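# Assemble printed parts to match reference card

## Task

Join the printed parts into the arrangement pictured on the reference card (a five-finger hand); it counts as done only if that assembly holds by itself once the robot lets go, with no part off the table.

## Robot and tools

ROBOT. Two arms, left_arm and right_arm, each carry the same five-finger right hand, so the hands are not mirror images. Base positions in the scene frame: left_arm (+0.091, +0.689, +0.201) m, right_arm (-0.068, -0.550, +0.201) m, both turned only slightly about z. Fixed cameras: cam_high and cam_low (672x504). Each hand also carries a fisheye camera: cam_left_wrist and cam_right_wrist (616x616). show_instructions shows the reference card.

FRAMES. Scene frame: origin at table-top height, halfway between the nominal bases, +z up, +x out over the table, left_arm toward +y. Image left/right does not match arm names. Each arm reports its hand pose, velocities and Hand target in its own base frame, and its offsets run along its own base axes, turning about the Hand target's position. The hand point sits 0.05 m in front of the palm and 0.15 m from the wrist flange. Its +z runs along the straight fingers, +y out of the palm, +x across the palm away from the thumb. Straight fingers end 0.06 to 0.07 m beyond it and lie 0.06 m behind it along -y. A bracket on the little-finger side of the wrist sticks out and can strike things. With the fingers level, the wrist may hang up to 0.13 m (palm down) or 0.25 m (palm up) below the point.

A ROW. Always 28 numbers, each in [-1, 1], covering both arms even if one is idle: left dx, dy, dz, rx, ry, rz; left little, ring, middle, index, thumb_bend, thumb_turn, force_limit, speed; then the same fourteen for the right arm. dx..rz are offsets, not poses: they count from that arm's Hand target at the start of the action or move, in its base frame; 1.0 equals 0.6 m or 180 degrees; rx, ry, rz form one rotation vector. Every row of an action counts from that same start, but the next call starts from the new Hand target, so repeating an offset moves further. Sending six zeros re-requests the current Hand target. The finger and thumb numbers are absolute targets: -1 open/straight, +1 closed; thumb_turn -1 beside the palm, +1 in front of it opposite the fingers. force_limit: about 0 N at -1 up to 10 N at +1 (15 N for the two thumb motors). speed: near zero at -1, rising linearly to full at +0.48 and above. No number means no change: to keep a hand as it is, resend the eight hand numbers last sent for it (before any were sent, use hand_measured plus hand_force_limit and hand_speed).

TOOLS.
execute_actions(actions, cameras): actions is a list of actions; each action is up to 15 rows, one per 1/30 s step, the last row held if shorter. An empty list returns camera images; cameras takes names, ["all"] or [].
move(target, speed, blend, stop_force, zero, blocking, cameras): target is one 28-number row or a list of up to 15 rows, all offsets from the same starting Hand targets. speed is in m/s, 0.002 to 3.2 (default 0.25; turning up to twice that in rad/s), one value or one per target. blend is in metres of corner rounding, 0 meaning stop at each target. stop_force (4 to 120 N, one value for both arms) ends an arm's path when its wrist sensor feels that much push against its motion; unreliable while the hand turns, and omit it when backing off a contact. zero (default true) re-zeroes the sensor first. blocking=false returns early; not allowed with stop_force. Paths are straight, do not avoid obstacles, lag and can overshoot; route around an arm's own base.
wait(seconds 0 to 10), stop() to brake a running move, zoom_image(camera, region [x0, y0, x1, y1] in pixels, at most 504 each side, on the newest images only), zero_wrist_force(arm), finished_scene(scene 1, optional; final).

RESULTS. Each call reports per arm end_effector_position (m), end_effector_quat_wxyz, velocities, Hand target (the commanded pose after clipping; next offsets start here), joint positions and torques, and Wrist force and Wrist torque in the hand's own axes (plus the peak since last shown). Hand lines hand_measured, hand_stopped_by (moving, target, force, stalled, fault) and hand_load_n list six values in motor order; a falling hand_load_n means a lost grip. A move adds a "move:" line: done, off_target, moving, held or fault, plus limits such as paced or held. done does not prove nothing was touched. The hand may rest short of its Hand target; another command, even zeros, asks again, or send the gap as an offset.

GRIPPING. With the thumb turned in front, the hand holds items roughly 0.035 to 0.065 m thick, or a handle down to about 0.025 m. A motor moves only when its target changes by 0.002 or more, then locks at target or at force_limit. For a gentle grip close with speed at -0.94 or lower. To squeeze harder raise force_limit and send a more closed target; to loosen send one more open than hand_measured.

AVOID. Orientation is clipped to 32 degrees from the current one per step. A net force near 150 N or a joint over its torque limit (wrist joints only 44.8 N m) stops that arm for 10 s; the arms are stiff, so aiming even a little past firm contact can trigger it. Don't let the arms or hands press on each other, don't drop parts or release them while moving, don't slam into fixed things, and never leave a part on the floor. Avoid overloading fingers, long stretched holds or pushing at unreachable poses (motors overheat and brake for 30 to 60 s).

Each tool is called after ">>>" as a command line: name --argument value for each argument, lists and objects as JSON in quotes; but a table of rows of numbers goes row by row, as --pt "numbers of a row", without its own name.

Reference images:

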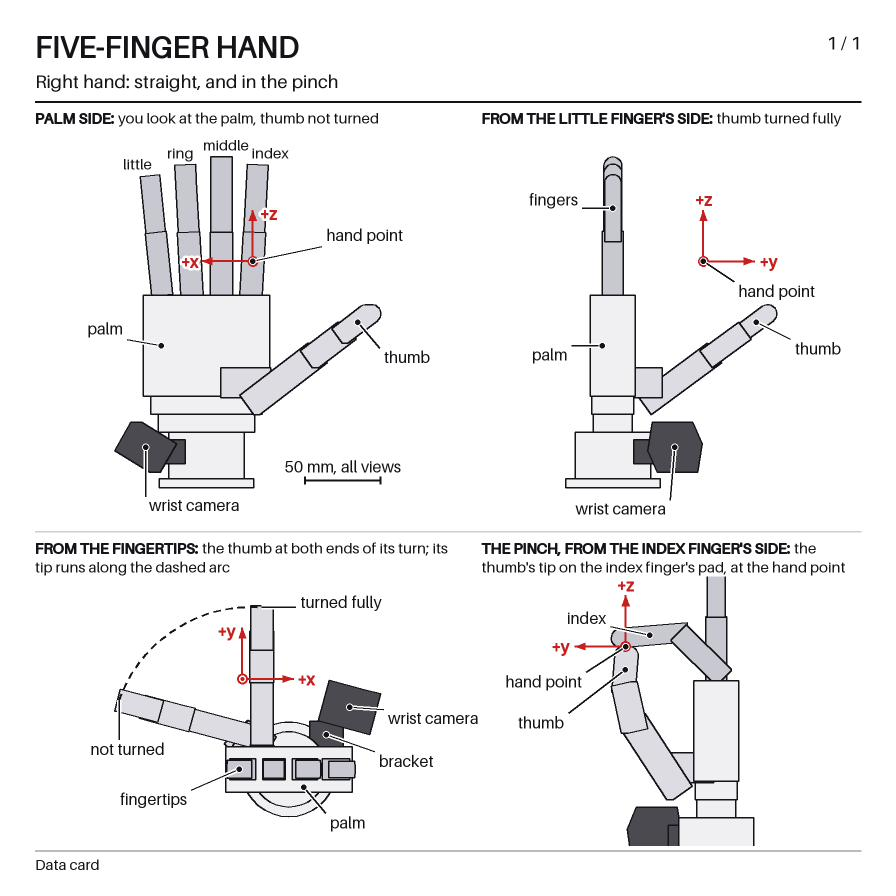

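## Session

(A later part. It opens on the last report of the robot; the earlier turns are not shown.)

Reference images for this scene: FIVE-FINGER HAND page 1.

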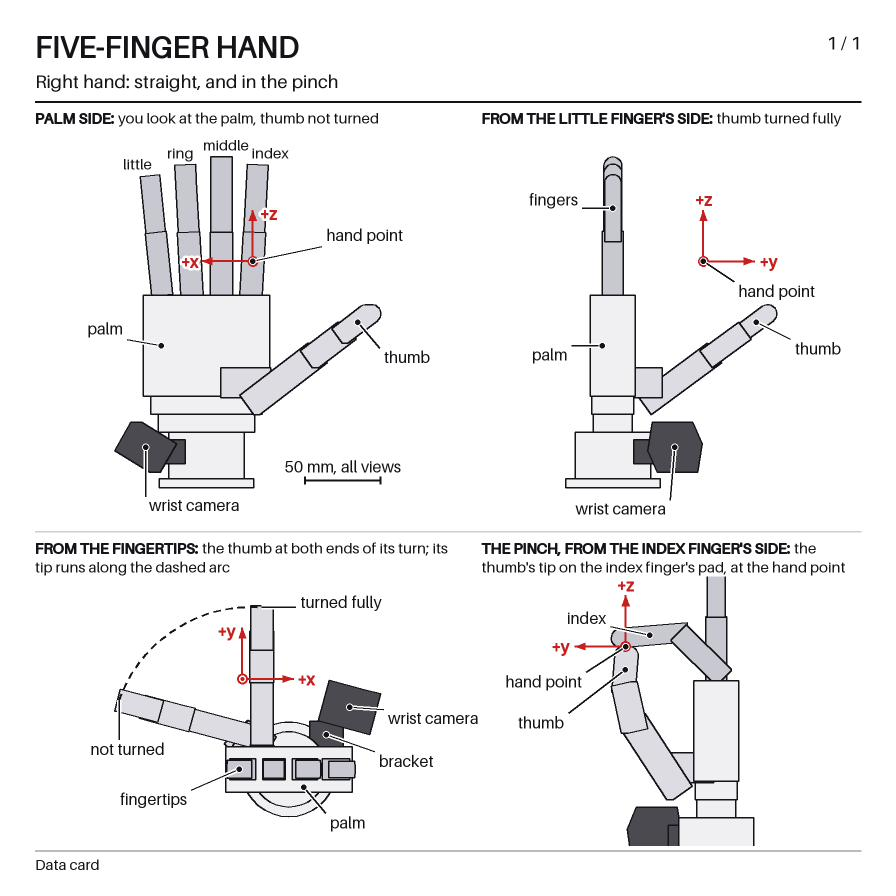

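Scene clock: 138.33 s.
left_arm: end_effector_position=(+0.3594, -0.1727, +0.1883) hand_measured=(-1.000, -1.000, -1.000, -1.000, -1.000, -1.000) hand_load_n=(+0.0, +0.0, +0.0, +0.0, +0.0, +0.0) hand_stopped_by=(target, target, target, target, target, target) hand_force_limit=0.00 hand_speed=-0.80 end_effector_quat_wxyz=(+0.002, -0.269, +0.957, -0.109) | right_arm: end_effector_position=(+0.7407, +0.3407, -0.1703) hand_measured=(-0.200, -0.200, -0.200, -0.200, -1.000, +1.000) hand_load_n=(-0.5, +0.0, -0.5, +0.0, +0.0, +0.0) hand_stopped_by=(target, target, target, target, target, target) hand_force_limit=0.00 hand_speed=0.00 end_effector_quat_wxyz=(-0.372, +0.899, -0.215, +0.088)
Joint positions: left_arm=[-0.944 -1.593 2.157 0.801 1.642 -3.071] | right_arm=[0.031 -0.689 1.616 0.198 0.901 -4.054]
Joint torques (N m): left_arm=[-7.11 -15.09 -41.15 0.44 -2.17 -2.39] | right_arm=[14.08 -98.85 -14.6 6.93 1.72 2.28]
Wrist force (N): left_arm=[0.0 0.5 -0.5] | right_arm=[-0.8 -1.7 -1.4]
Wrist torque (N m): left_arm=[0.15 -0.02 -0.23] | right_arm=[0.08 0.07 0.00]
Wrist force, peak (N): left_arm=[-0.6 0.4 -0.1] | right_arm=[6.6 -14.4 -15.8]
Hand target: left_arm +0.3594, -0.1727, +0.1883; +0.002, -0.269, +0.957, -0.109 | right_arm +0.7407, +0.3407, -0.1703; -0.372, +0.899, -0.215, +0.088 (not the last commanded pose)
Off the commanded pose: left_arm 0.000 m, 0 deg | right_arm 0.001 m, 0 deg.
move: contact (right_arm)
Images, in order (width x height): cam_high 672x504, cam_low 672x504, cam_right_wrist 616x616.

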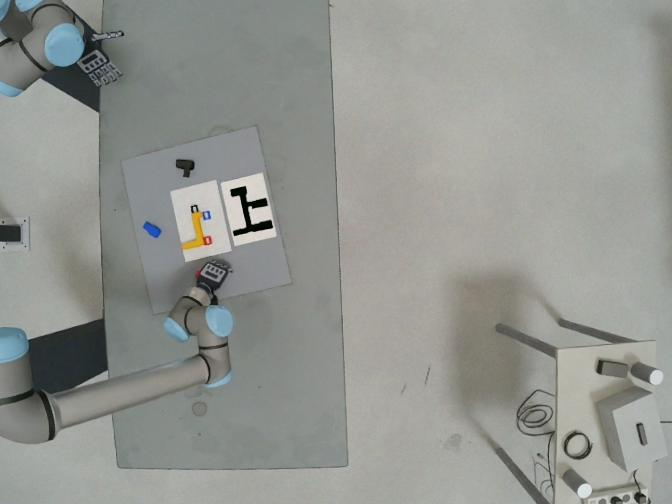

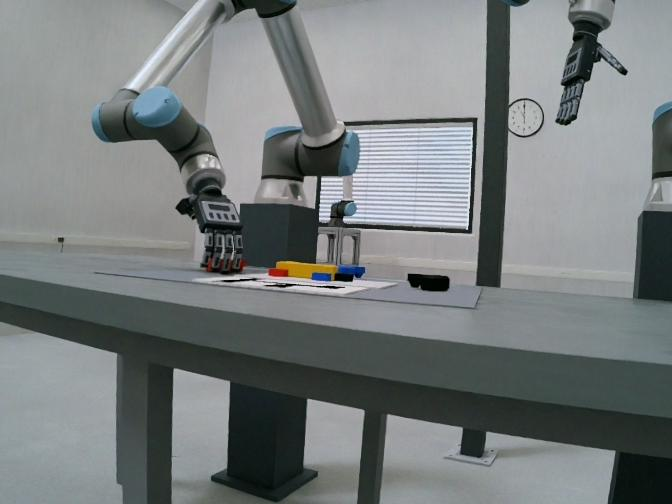

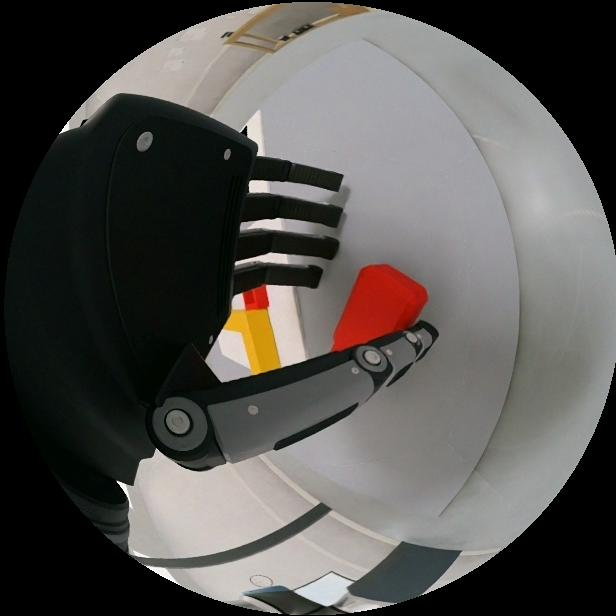

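>>> move --pt "0 0 0 0 0 0 -1 -1 -1 -1 -1 -1 0 -0.8 0 0 0.01 0 0 0 -0.2 -0.2 -0.2 -0.2 -1 1 -0.4 -0.9" --pt "0 0 0 0 0 0 -1 -1 -1 -1 -1 -1 0 -0.8 0 0 0.01 0 0 0 -0.2 -0.2 0.6 0.6 -1 1 -0.4 -0.9" --cameras '["cam_high","cam_low","cam_right_wrist"]' --speed 0.06

>>> zoom_image --camera "cam_right_wrist" --region '[250, 120, 550, 420]'

>>> zoom_image --camera "cam_low" --region '[180, 180, 300, 300]'

Scene clock: 152.57 s.
left_arm: end_effector_position=(+0.3594, -0.1727, +0.1883) hand_measured=(-1.000, -1.000, -1.000, -1.000, -1.000, -1.000) hand_load_n=(+0.0, +0.0, +0.0, +0.0, +0.0, +0.0) hand_stopped_by=(target, target, target, target, target, target) hand_force_limit=0.00 hand_speed=-0.80 end_effector_quat_wxyz=(+0.002, -0.269, +0.957, -0.109) | right_arm: end_effector_position=(+0.7407, +0.3407, -0.1643) hand_measured=(-0.200, -0.200, +0.600, +0.600, -1.000, +1.000) hand_load_n=(+0.0, +0.5, +0.0, +0.0, -0.5, +0.0) hand_stopped_by=(target, target, target, target, target, target) hand_force_limit=-0.40 hand_speed=-0.90 end_effector_quat_wxyz=(-0.372, +0.899, -0.215, +0.088)
Joint positions: left_arm=[-0.944 -1.593 2.157 0.801 1.642 -3.071] | right_arm=[0.031 -0.696 1.617 0.204 0.901 -4.054]
Joint torques (N m): left_arm=[-6.87 -13.74 -40.84 0.39 -2.38 -2.04] | right_arm=[8.96 -68.94 -27.18 -0.97 -2.09 0.59]
Wrist force (N): left_arm=[-0.2 0.3 -0.2] | right_arm=[-0.3 0.8 0.6]
Wrist torque (N m): left_arm=[0.12 0.00 -0.25] | right_arm=[0.05 0.04 0.05]
Wrist force, peak (N): left_arm=[-0.4 0.5 -0.4] | right_arm=[-0.9 -1.9 -1.8]
Hand target: left_arm +0.3594, -0.1727, +0.1883; +0.002, -0.269, +0.957, -0.109 | right_arm +0.7407, +0.3407, -0.1643; -0.372, +0.899, -0.215, +0.088
Off the commanded pose: left_arm 0.000 m, 0 deg | right_arm 0.000 m, 0 deg.
move: done
Images, in order (width x height): cam_high 672x504, cam_low 672x504, cam_right_wrist 616x616.

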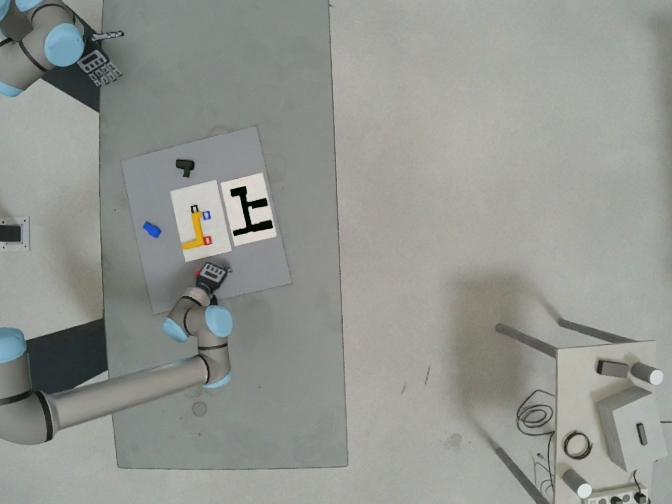

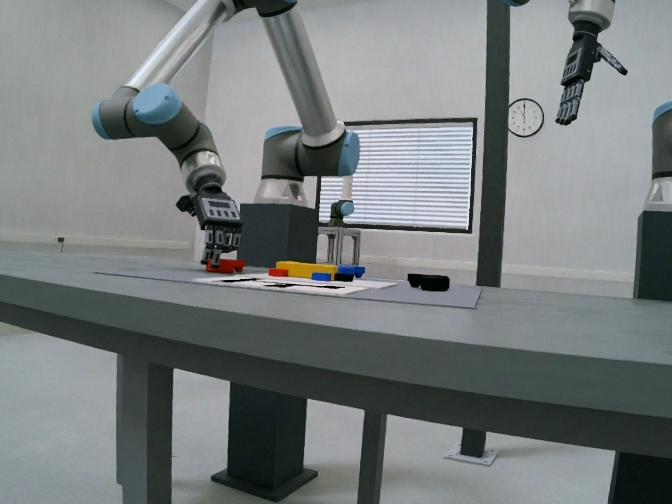

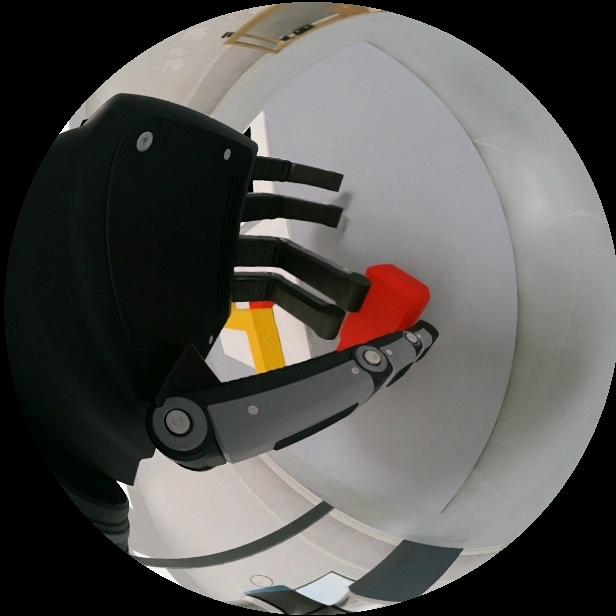

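Scaled by 1.680 from the camera's 616x616 image, which has a finer 880x880 frame.

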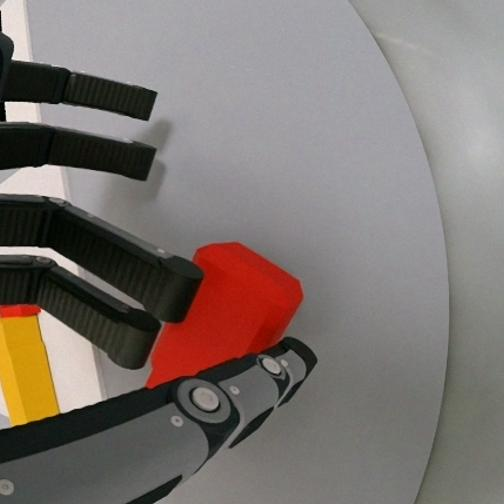

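Scaled by 4.200 from the camera's 672x504 image, which has a finer 960x720 frame.

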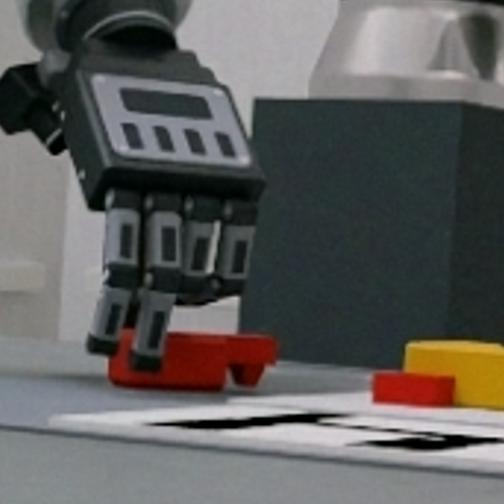

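>>> move --pt "0 0 0 0 0 0 -1 -1 -1 -1 -1 -1 0 -0.8 0 0 0.0 0 0 0 -0.2 -0.2 -0.2 -0.2 -1 1 -0.4 -0.2" --pt "0 0 0 0 0 0 -1 -1 -1 -1 -1 -1 0 -0.8 0 0 0.06 0 0 0 -0.2 -0.2 -0.2 -0.2 -1 1 -0.4 -0.2" --pt "0 0 0 0 0 0 -1 -1 -1 -1 -1 -1 0 -0.8 0.023 -0.03 0.06 0 0 0 -0.2 -0.2 -0.12 -0.15 -0.7 1 -0.4 -0.2" --cameras '["cam_low","cam_right_wrist"]' --speed 0.1

>>> zoom_image --camera "cam_right_wrist" --region '[250, 120, 550, 420]'

>>> zoom_image --camera "cam_low" --region '[180, 180, 300, 300]'

Scene clock: 174.97 s.
left_arm: end_effector_position=(+0.3594, -0.1727, +0.1883) hand_measured=(-1.000, -1.000, -1.000, -1.000, -1.000, -1.000) hand_load_n=(+0.0, +0.5, +0.0, +0.5, +0.0, +0.0) hand_stopped_by=(target, target, target, target, target, target) hand_force_limit=0.00 hand_speed=-0.80 end_effector_quat_wxyz=(+0.002, -0.269, +0.957, -0.109) | right_arm: end_effector_position=(+0.7545, +0.3227, -0.1283) hand_measured=(-0.200, -0.200, -0.120, -0.150, -0.700, +1.000) hand_load_n=(+0.0, +0.0, +0.0, +0.0, +0.0, +0.0) hand_stopped_by=(target, target, target, target, target, target) hand_force_limit=-0.40 hand_speed=-0.20 end_effector_quat_wxyz=(-0.372, +0.899, -0.215, +0.088)
Joint positions: left_arm=[-0.944 -1.593 2.157 0.801 1.642 -3.071] | right_arm=[0.006 -0.73 1.598 0.275 0.89 -4.084]
Joint torques (N m): left_arm=[-6.59 -16.08 -41.5 0.35 -2.07 -2.06] | right_arm=[13.61 -101.33 -17.11 -1.87 1.16 2.56]
Wrist force (N): left_arm=[-0.2 0.2 -0.1] | right_arm=[-0.8 0.9 0.2]
Wrist torque (N m): left_arm=[0.08 0.00 -0.26] | right_arm=[0.09 0.12 0.06]
Wrist force, peak (N): left_arm=[0.0 0.7 -0.5] | right_arm=[-1.8 0.4 1.4]
Hand target: left_arm +0.3594, -0.1727, +0.1883; +0.002, -0.269, +0.957, -0.109 | right_arm +0.7545, +0.3227, -0.1283; -0.372, +0.899, -0.215, +0.088
Off the commanded pose: left_arm 0.000 m, 0 deg | right_arm 0.000 m, 0 deg.
move: done
Images, in order (width x height): cam_low 672x504, cam_right_wrist 616x616.

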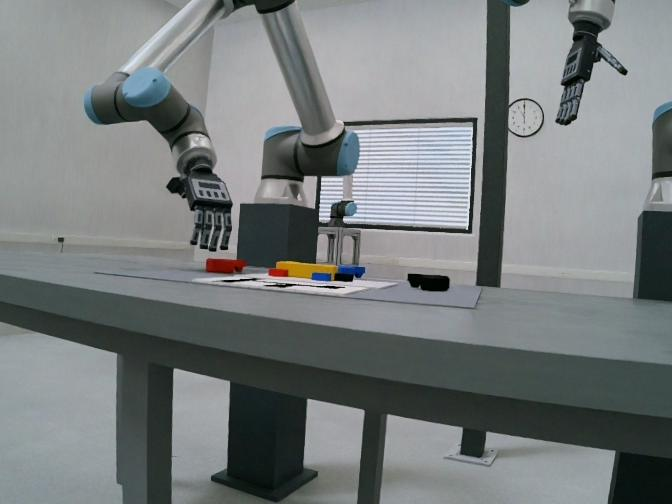

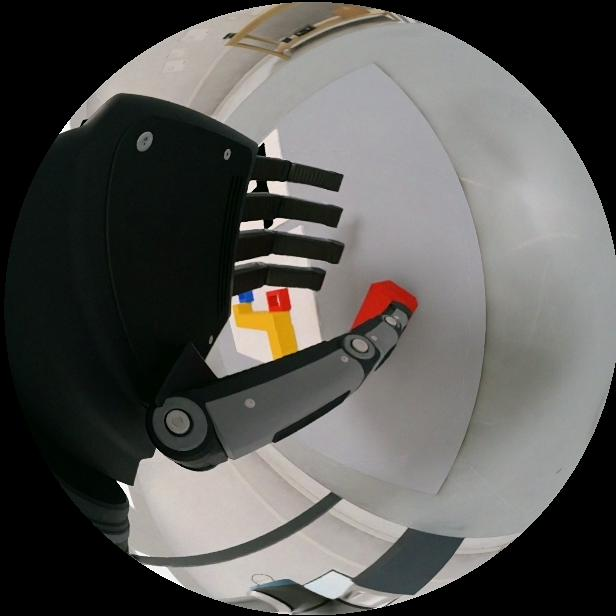

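Scaled by 1.680 from the camera's 616x616 image, which has a finer 880x880 frame.

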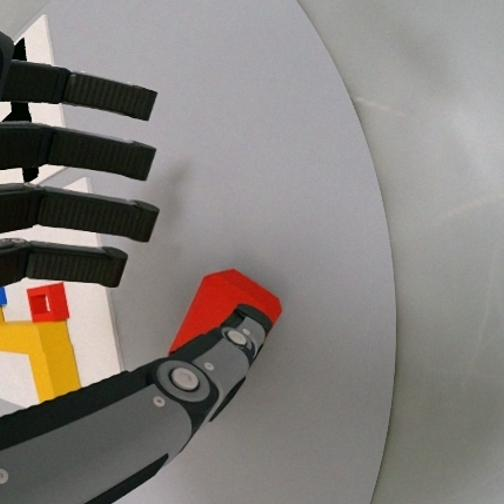

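Scaled by 4.200 from the camera's 672x504 image, which has a finer 960x720 frame.

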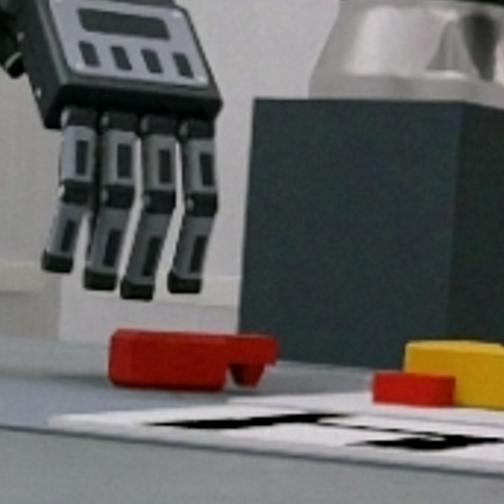

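>>> move --pt "0 0 0 0 0 0 -1 -1 -1 -1 -1 -1 0 -0.8 -0.027 0.013 0 0 0 0 -0.2 -0.2 -0.12 -0.15 -0.7 1 -0.4 -0.2" --pt "0 0 0 0 0 0 -1 -1 -1 -1 -1 -1 0 -0.8 -0.027 0.013 -0.066 0 0 0 -0.2 -0.2 -0.12 -0.15 -0.7 1 -0.4 -0.2" --cameras '["cam_low","cam_right_wrist"]' --speed 0.08 --stop_force 8

>>> zoom_image --camera "cam_right_wrist" --region '[250, 120, 550, 420]'

>>> zoom_image --camera "cam_low" --region '[180, 180, 300, 300]'

Scene clock: 207.63 s.
left_arm: end_effector_position=(+0.3594, -0.1727, +0.1883) hand_measured=(-1.000, -1.000, -1.000, -1.000, -1.000, -1.000) hand_load_n=(+0.0, +0.0, +0.0, +0.0, +0.0, +0.0) hand_stopped_by=(target, target, target, target, target, target) hand_force_limit=0.00 hand_speed=-0.80 end_effector_quat_wxyz=(+0.002, -0.269, +0.957, -0.109) | right_arm: end_effector_position=(+0.7383, +0.3305, -0.1679) hand_measured=(-0.200, -0.200, -0.120, -0.150, -0.700, +1.000) hand_load_n=(+0.0, +0.0, +0.0, +0.0, +0.0, +0.0) hand_stopped_by=(target, target, target, target, target, target) hand_force_limit=-0.40 hand_speed=-0.20 end_effector_quat_wxyz=(-0.372, +0.899, -0.215, +0.088)
Joint positions: left_arm=[-0.944 -1.593 2.157 0.801 1.642 -3.071] | right_arm=[0.017 -0.695 1.627 0.203 0.895 -4.071]
Joint torques (N m): left_arm=[-5.59 -14.62 -40.7 0.45 -2.03 -2.12] | right_arm=[-16.87 -101.54 -14.67 7.15 -3.32 1.71]
Wrist force (N): left_arm=[-0.1 0.4 -0.2] | right_arm=[-0.6 0.7 0.7]
Wrist torque (N m): left_arm=[0.12 -0.01 -0.24] | right_arm=[0.03 0.09 -0.23]
Wrist force, peak (N): left_arm=[-0.1 0.7 -0.3] | right_arm=[-0.5 -1.1 -2.7]
Hand target: left_arm +0.3594, -0.1727, +0.1883; +0.002, -0.269, +0.957, -0.109 | right_arm +0.7383, +0.3305, -0.1679; -0.372, +0.899, -0.215, +0.088
Off the commanded pose: left_arm 0.000 m, 0 deg | right_arm 0.000 m, 0 deg.
move: done
Images, in order (width x height): cam_low 672x504, cam_right_wrist 616x616.

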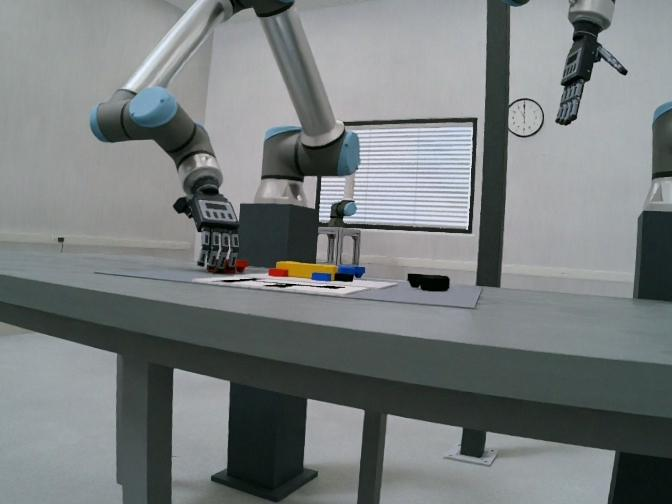

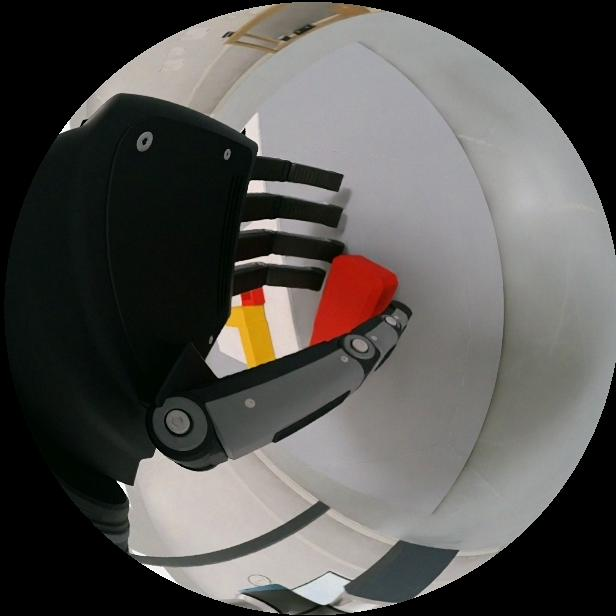

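Scaled by 1.680 from the camera's 616x616 image, which has a finer 880x880 frame.

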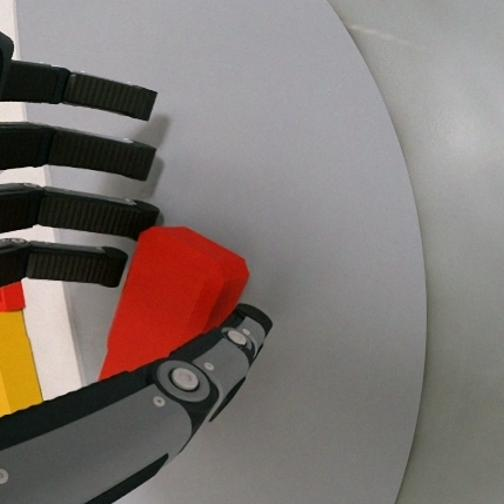

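Scaled by 4.200 from the camera's 672x504 image, which has a finer 960x720 frame.

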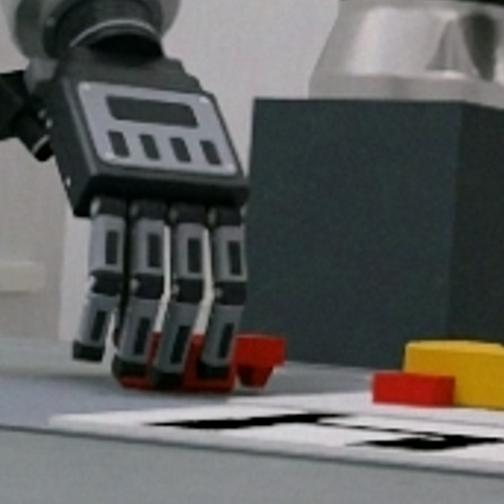

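>>> move --target '[0,0,0,0,0,0,-1,-1,-1,-1,-1,-1,0,-0.8,0,0,0,0,0,0,-0.2,-0.2,0.4,0.4,-0.7,1,-0.4,-0.92]' --cameras '["cam_low","cam_right_wrist"]'

>>> zoom_image --camera "cam_right_wrist" --region '[250, 120, 550, 420]'

>>> zoom_image --camera "cam_low" --region '[180, 180, 300, 300]'

Scene clock: 212.97 s.
left_arm: end_effector_position=(+0.3594, -0.1727, +0.1883) hand_measured=(-1.000, -1.000, -1.000, -1.000, -1.000, -1.000) hand_load_n=(+0.0, +0.0, +0.0, +0.0, +0.0, +0.0) hand_stopped_by=(target, target, target, target, target, target) hand_force_limit=0.00 hand_speed=-0.80 end_effector_quat_wxyz=(+0.002, -0.269, +0.957, -0.109) | right_arm: end_effector_position=(+0.7383, +0.3305, -0.1679) hand_measured=(-0.200, -0.200, +0.080, +0.118, -0.702, +1.000) hand_load_n=(+0.0, +0.0, +2.5, +3.5, +6.0, -1.0) hand_stopped_by=(target, target, force, force, target, target) hand_force_limit=-0.40 hand_speed=-0.92 end_effector_quat_wxyz=(-0.372, +0.899, -0.215, +0.088)
Joint positions: left_arm=[-0.944 -1.593 2.157 0.801 1.642 -3.071] | right_arm=[0.017 -0.695 1.627 0.203 0.895 -4.071]
Joint torques (N m): left_arm=[-5.05 -16.57 -39.31 0.62 -2.26 -2.04] | right_arm=[-16.63 -101.81 -15.22 6.92 -3.05 2.42]
Wrist force (N): left_arm=[-0.2 0.5 -0.2] | right_arm=[-0.7 0.6 0.5]
Wrist torque (N m): left_arm=[0.14 0.01 -0.24] | right_arm=[0.02 0.13 -0.25]
Wrist force, peak (N): left_arm=[-0.1 0.6 -0.7] | right_arm=[-0.3 0.9 0.9]
Hand target: left_arm +0.3594, -0.1727, +0.1883; +0.002, -0.269, +0.957, -0.109 | right_arm +0.7383, +0.3305, -0.1679; -0.372, +0.899, -0.215, +0.088
Off the commanded pose: left_arm 0.000 m, 0 deg | right_arm 0.000 m, 0 deg.
move: done
Images, in order (width x height): cam_low 672x504, cam_right_wrist 616x616.

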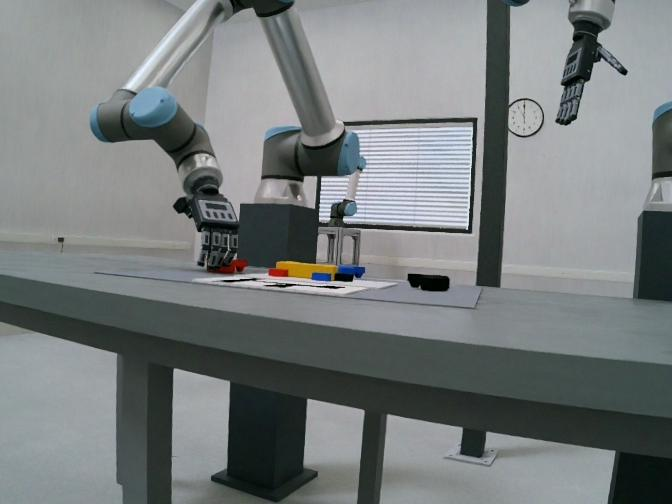

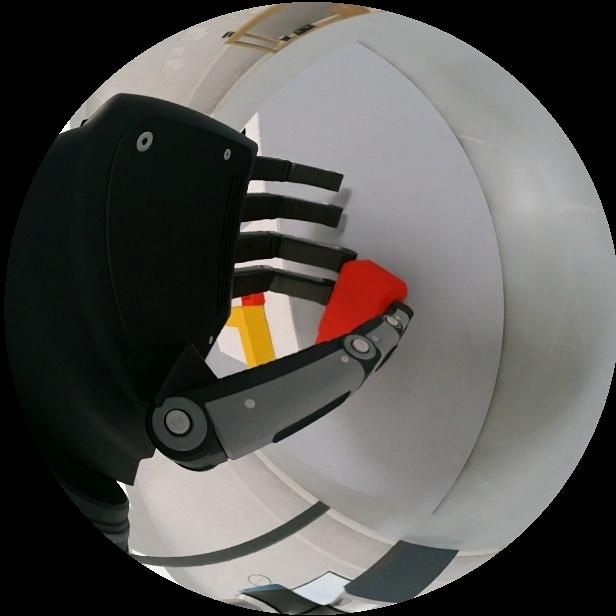

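Scaled by 1.680 from the camera's 616x616 image, which has a finer 880x880 frame.

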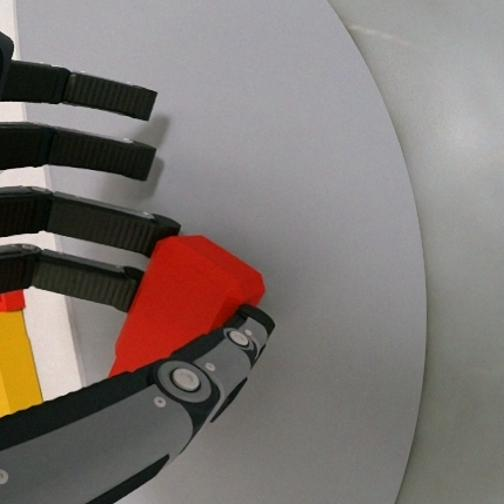

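Scaled by 4.200 from the camera's 672x504 image, which has a finer 960x720 frame.

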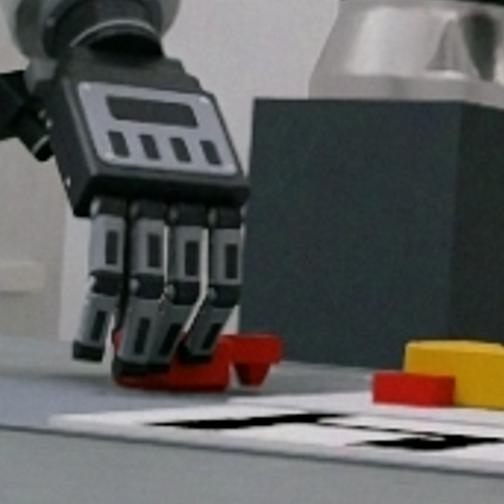

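>>> move --pt "0 0 0 0 0 0 -1 -1 -1 -1 -1 -1 0 -0.8 0 0 0 0 0 0 -0.2 -0.2 0.45 0.45 -0.7 1 -0.1 -0.92" --pt "0 0 0 0 0 0 -1 -1 -1 -1 -1 -1 0 -0.8 0 0 0.1 0 0 0 -0.2 -0.2 0.45 0.45 -0.7 1 -0.1 -0.92" --pt "0 0 0 0 0 0 -1 -1 -1 -1 -1 -1 0 -0.8 0.073 0.293 0.17 0 0 0.211 -0.2 -0.2 0.45 0.45 -0.7 1 -0.1 -0.92" --cameras '["all"]' --speed 0.15

>>> zoom_image --camera "cam_right_wrist" --region '[200, 150, 500, 450]'

>>> zoom_image --camera "cam_low" --region '[220, 150, 370, 300]'

>>> zoom_image --camera "cam_high" --region '[160, 170, 280, 290]'

Scene clock: 230.63 s.
left_arm: end_effector_position=(+0.3594, -0.1727, +0.1883) hand_measured=(-1.000, -1.000, -1.000, -1.000, -1.000, -1.000) hand_load_n=(+0.0, +0.0, +0.0, +0.0, +0.0, +0.0) hand_stopped_by=(target, target, target, target, target, target) hand_force_limit=0.00 hand_speed=-0.80 end_effector_quat_wxyz=(+0.002, -0.269, +0.957, -0.109) | right_arm: end_effector_position=(+0.7819, +0.5064, -0.0660) hand_measured=(-0.200, -0.200, +0.092, +0.132, -0.702, +1.000) hand_load_n=(+0.0, +0.0, +5.5, +5.0, +11.0, -2.0) hand_stopped_by=(target, target, force, force, target, target) hand_force_limit=-0.10 hand_speed=-0.92 end_effector_quat_wxyz=(-0.381, +0.920, +0.089, -0.038)
Joint positions: left_arm=[-0.944 -1.593 2.157 0.801 1.642 -3.071] | right_arm=[0.223 -0.499 1.063 0.98 0.786 -4.672]
Joint torques (N m): left_arm=[-4.7 -14.54 -39.06 0.75 -2.03 -2.3] | right_arm=[-15.51 -116.71 -35.79 0.97 0.67 0.13]
Wrist force (N): left_arm=[-0.4 0.1 -0.2] | right_arm=[-0.2 0.4 0.5]
Wrist torque (N m): left_arm=[0.08 0.03 -0.27] | right_arm=[0.04 0.02 0.11]
Wrist force, peak (N): left_arm=[-0.3 0.6 -0.4] | right_arm=[-0.4 2.1 1.9]
Hand target: left_arm +0.3594, -0.1727, +0.1883; +0.002, -0.269, +0.957, -0.109 | right_arm +0.7821, +0.5063, -0.0659; -0.381, +0.920, +0.089, -0.038
Off the commanded pose: left_arm 0.000 m, 0 deg | right_arm 0.000 m, 0 deg.
move: done

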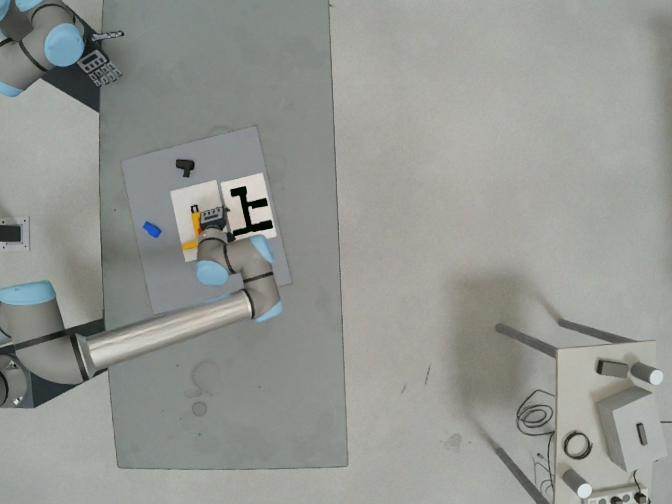

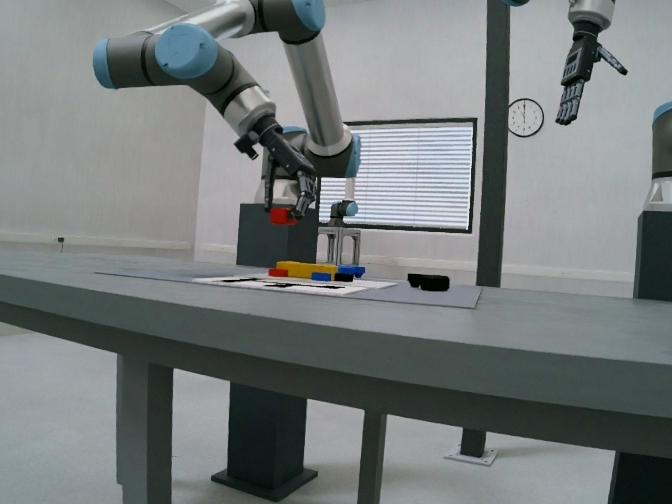

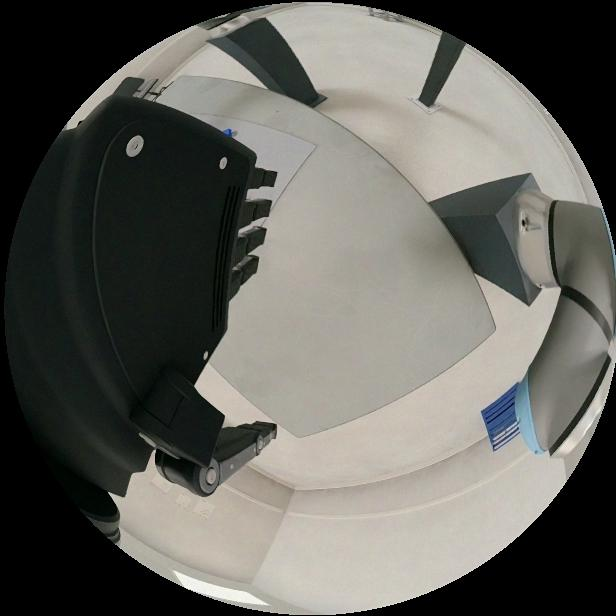

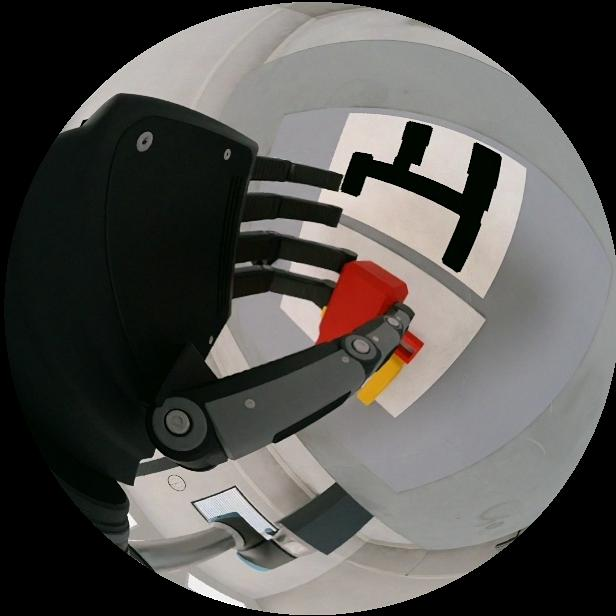

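Scaled by 1.680 from the camera's 616x616 image, which has a finer 880x880 frame.

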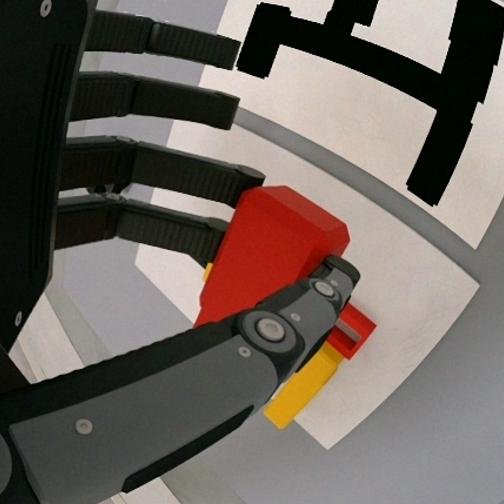

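Scaled by 3.360 from the camera's 672x504 image, which has a finer 960x720 frame.

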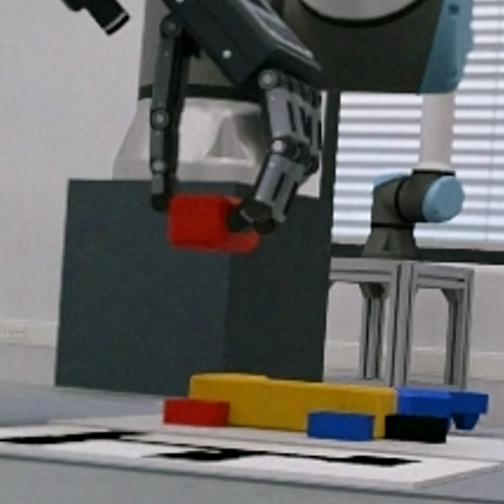

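Scaled by 4.200 from the camera's 672x504 image, which has a finer 960x720 frame.

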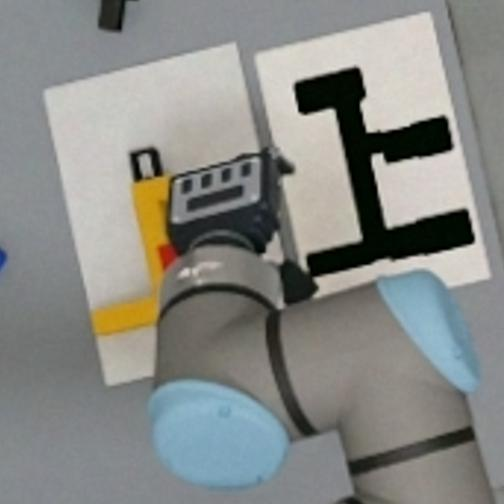

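>>> move --target '[0.130,-0.685,-0.385,-0.171,-0.070,-0.1465,-1,-1,-1,-1,-1,-1,0,-0.8,0,-0.05,-0.06,0,0,0,-0.2,-0.2,0.45,0.45,-0.7,1,-0.1,-0.92]' --cameras '["all"]' --speed 0.2

>>> zoom_image --camera "cam_left_wrist" --region '[220, 220, 420, 420]'

Scene clock: 257.20 s.
left_arm: end_effector_position=(+0.4373, -0.5837, -0.0427) hand_measured=(-1.000, -1.000, -1.000, -1.000, -1.000, -1.000) hand_load_n=(+0.0, +0.0, +0.0, +0.0, +0.0, +0.0) hand_stopped_by=(target, target, target, target, target, target) hand_force_limit=0.00 hand_speed=-0.80 end_effector_quat_wxyz=(+0.009, -0.024, +0.924, -0.382) | right_arm: end_effector_position=(+0.7821, +0.4762, -0.1020) hand_measured=(-0.200, -0.200, +0.092, +0.132, -0.702, +1.000) hand_load_n=(+0.0, +0.0, +6.0, +5.0, +11.0, -1.5) hand_stopped_by=(target, target, force, force, target, target) hand_force_limit=-0.10 hand_speed=-0.92 end_effector_quat_wxyz=(-0.381, +0.920, +0.089, -0.038)
Joint positions: left_arm=[-1.131 -1.063 1.957 -0.069 1.842 -2.861] | right_arm=[0.19 -0.476 1.097 0.955 0.786 -4.719]
Joint torques (N m): left_arm=[12.13 -72.59 -19.36 -0.48 -2.08 -2.13] | right_arm=[5.57 -105.68 -34.36 1.94 -2.7 1.57]
Wrist force (N): left_arm=[0.0 -0.3 -0.1] | right_arm=[-0.1 0.7 0.5]
Wrist torque (N m): left_arm=[0.08 -0.05 -0.27] | right_arm=[0.09 -0.02 0.11]
Wrist force, peak (N): left_arm=[-0.9 1.5 -1.4] | right_arm=[-0.4 0.8 0.6]
Hand target: left_arm +0.4374, -0.5837, -0.0427; +0.009, -0.024, +0.924, -0.382 | right_arm +0.7821, +0.4763, -0.1019; -0.381, +0.920, +0.089, -0.038
Off the commanded pose: left_arm 0.000 m, 0 deg | right_arm 0.000 m, 0 deg.
move: done

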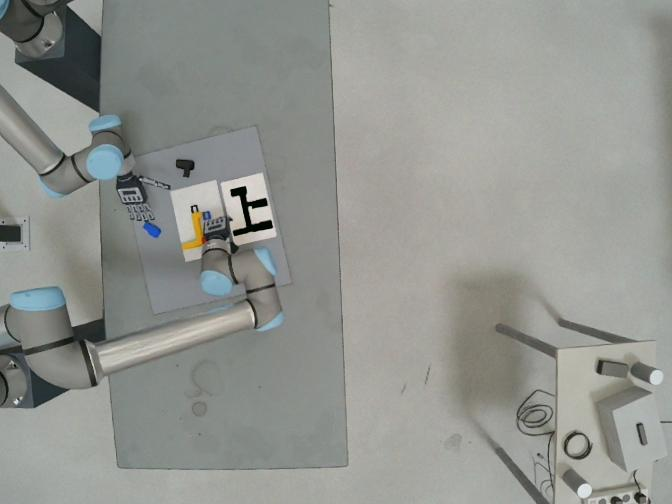

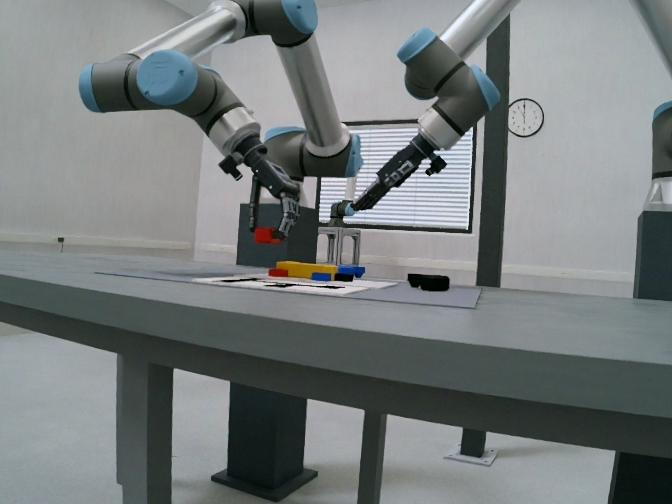

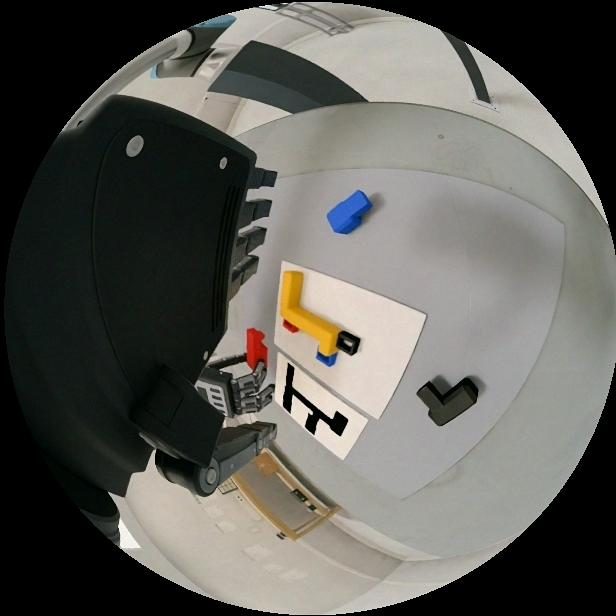

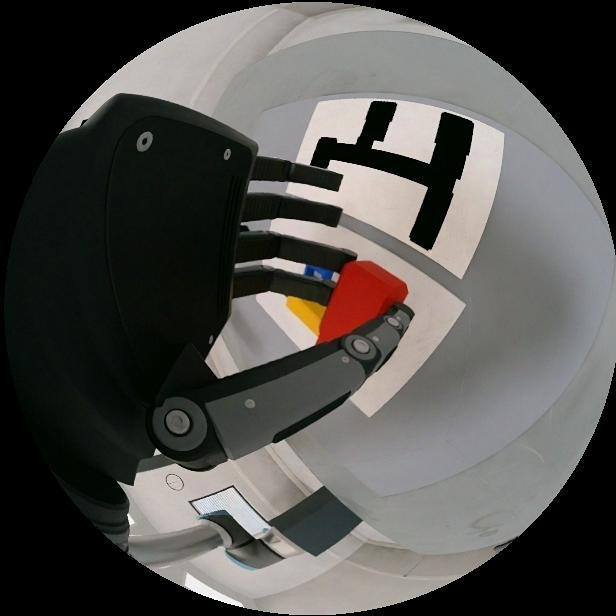

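Scaled by 2.520 from the camera's 616x616 image, which has a finer 880x880 frame.

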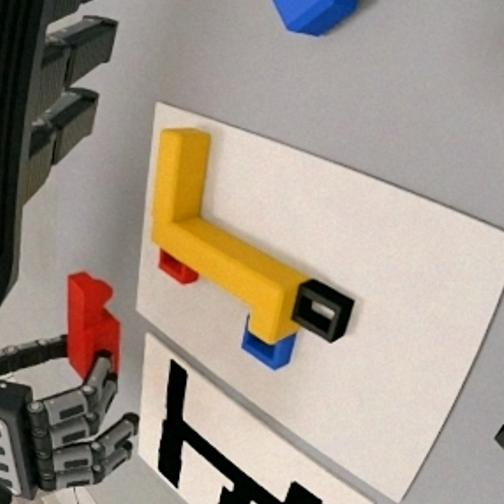

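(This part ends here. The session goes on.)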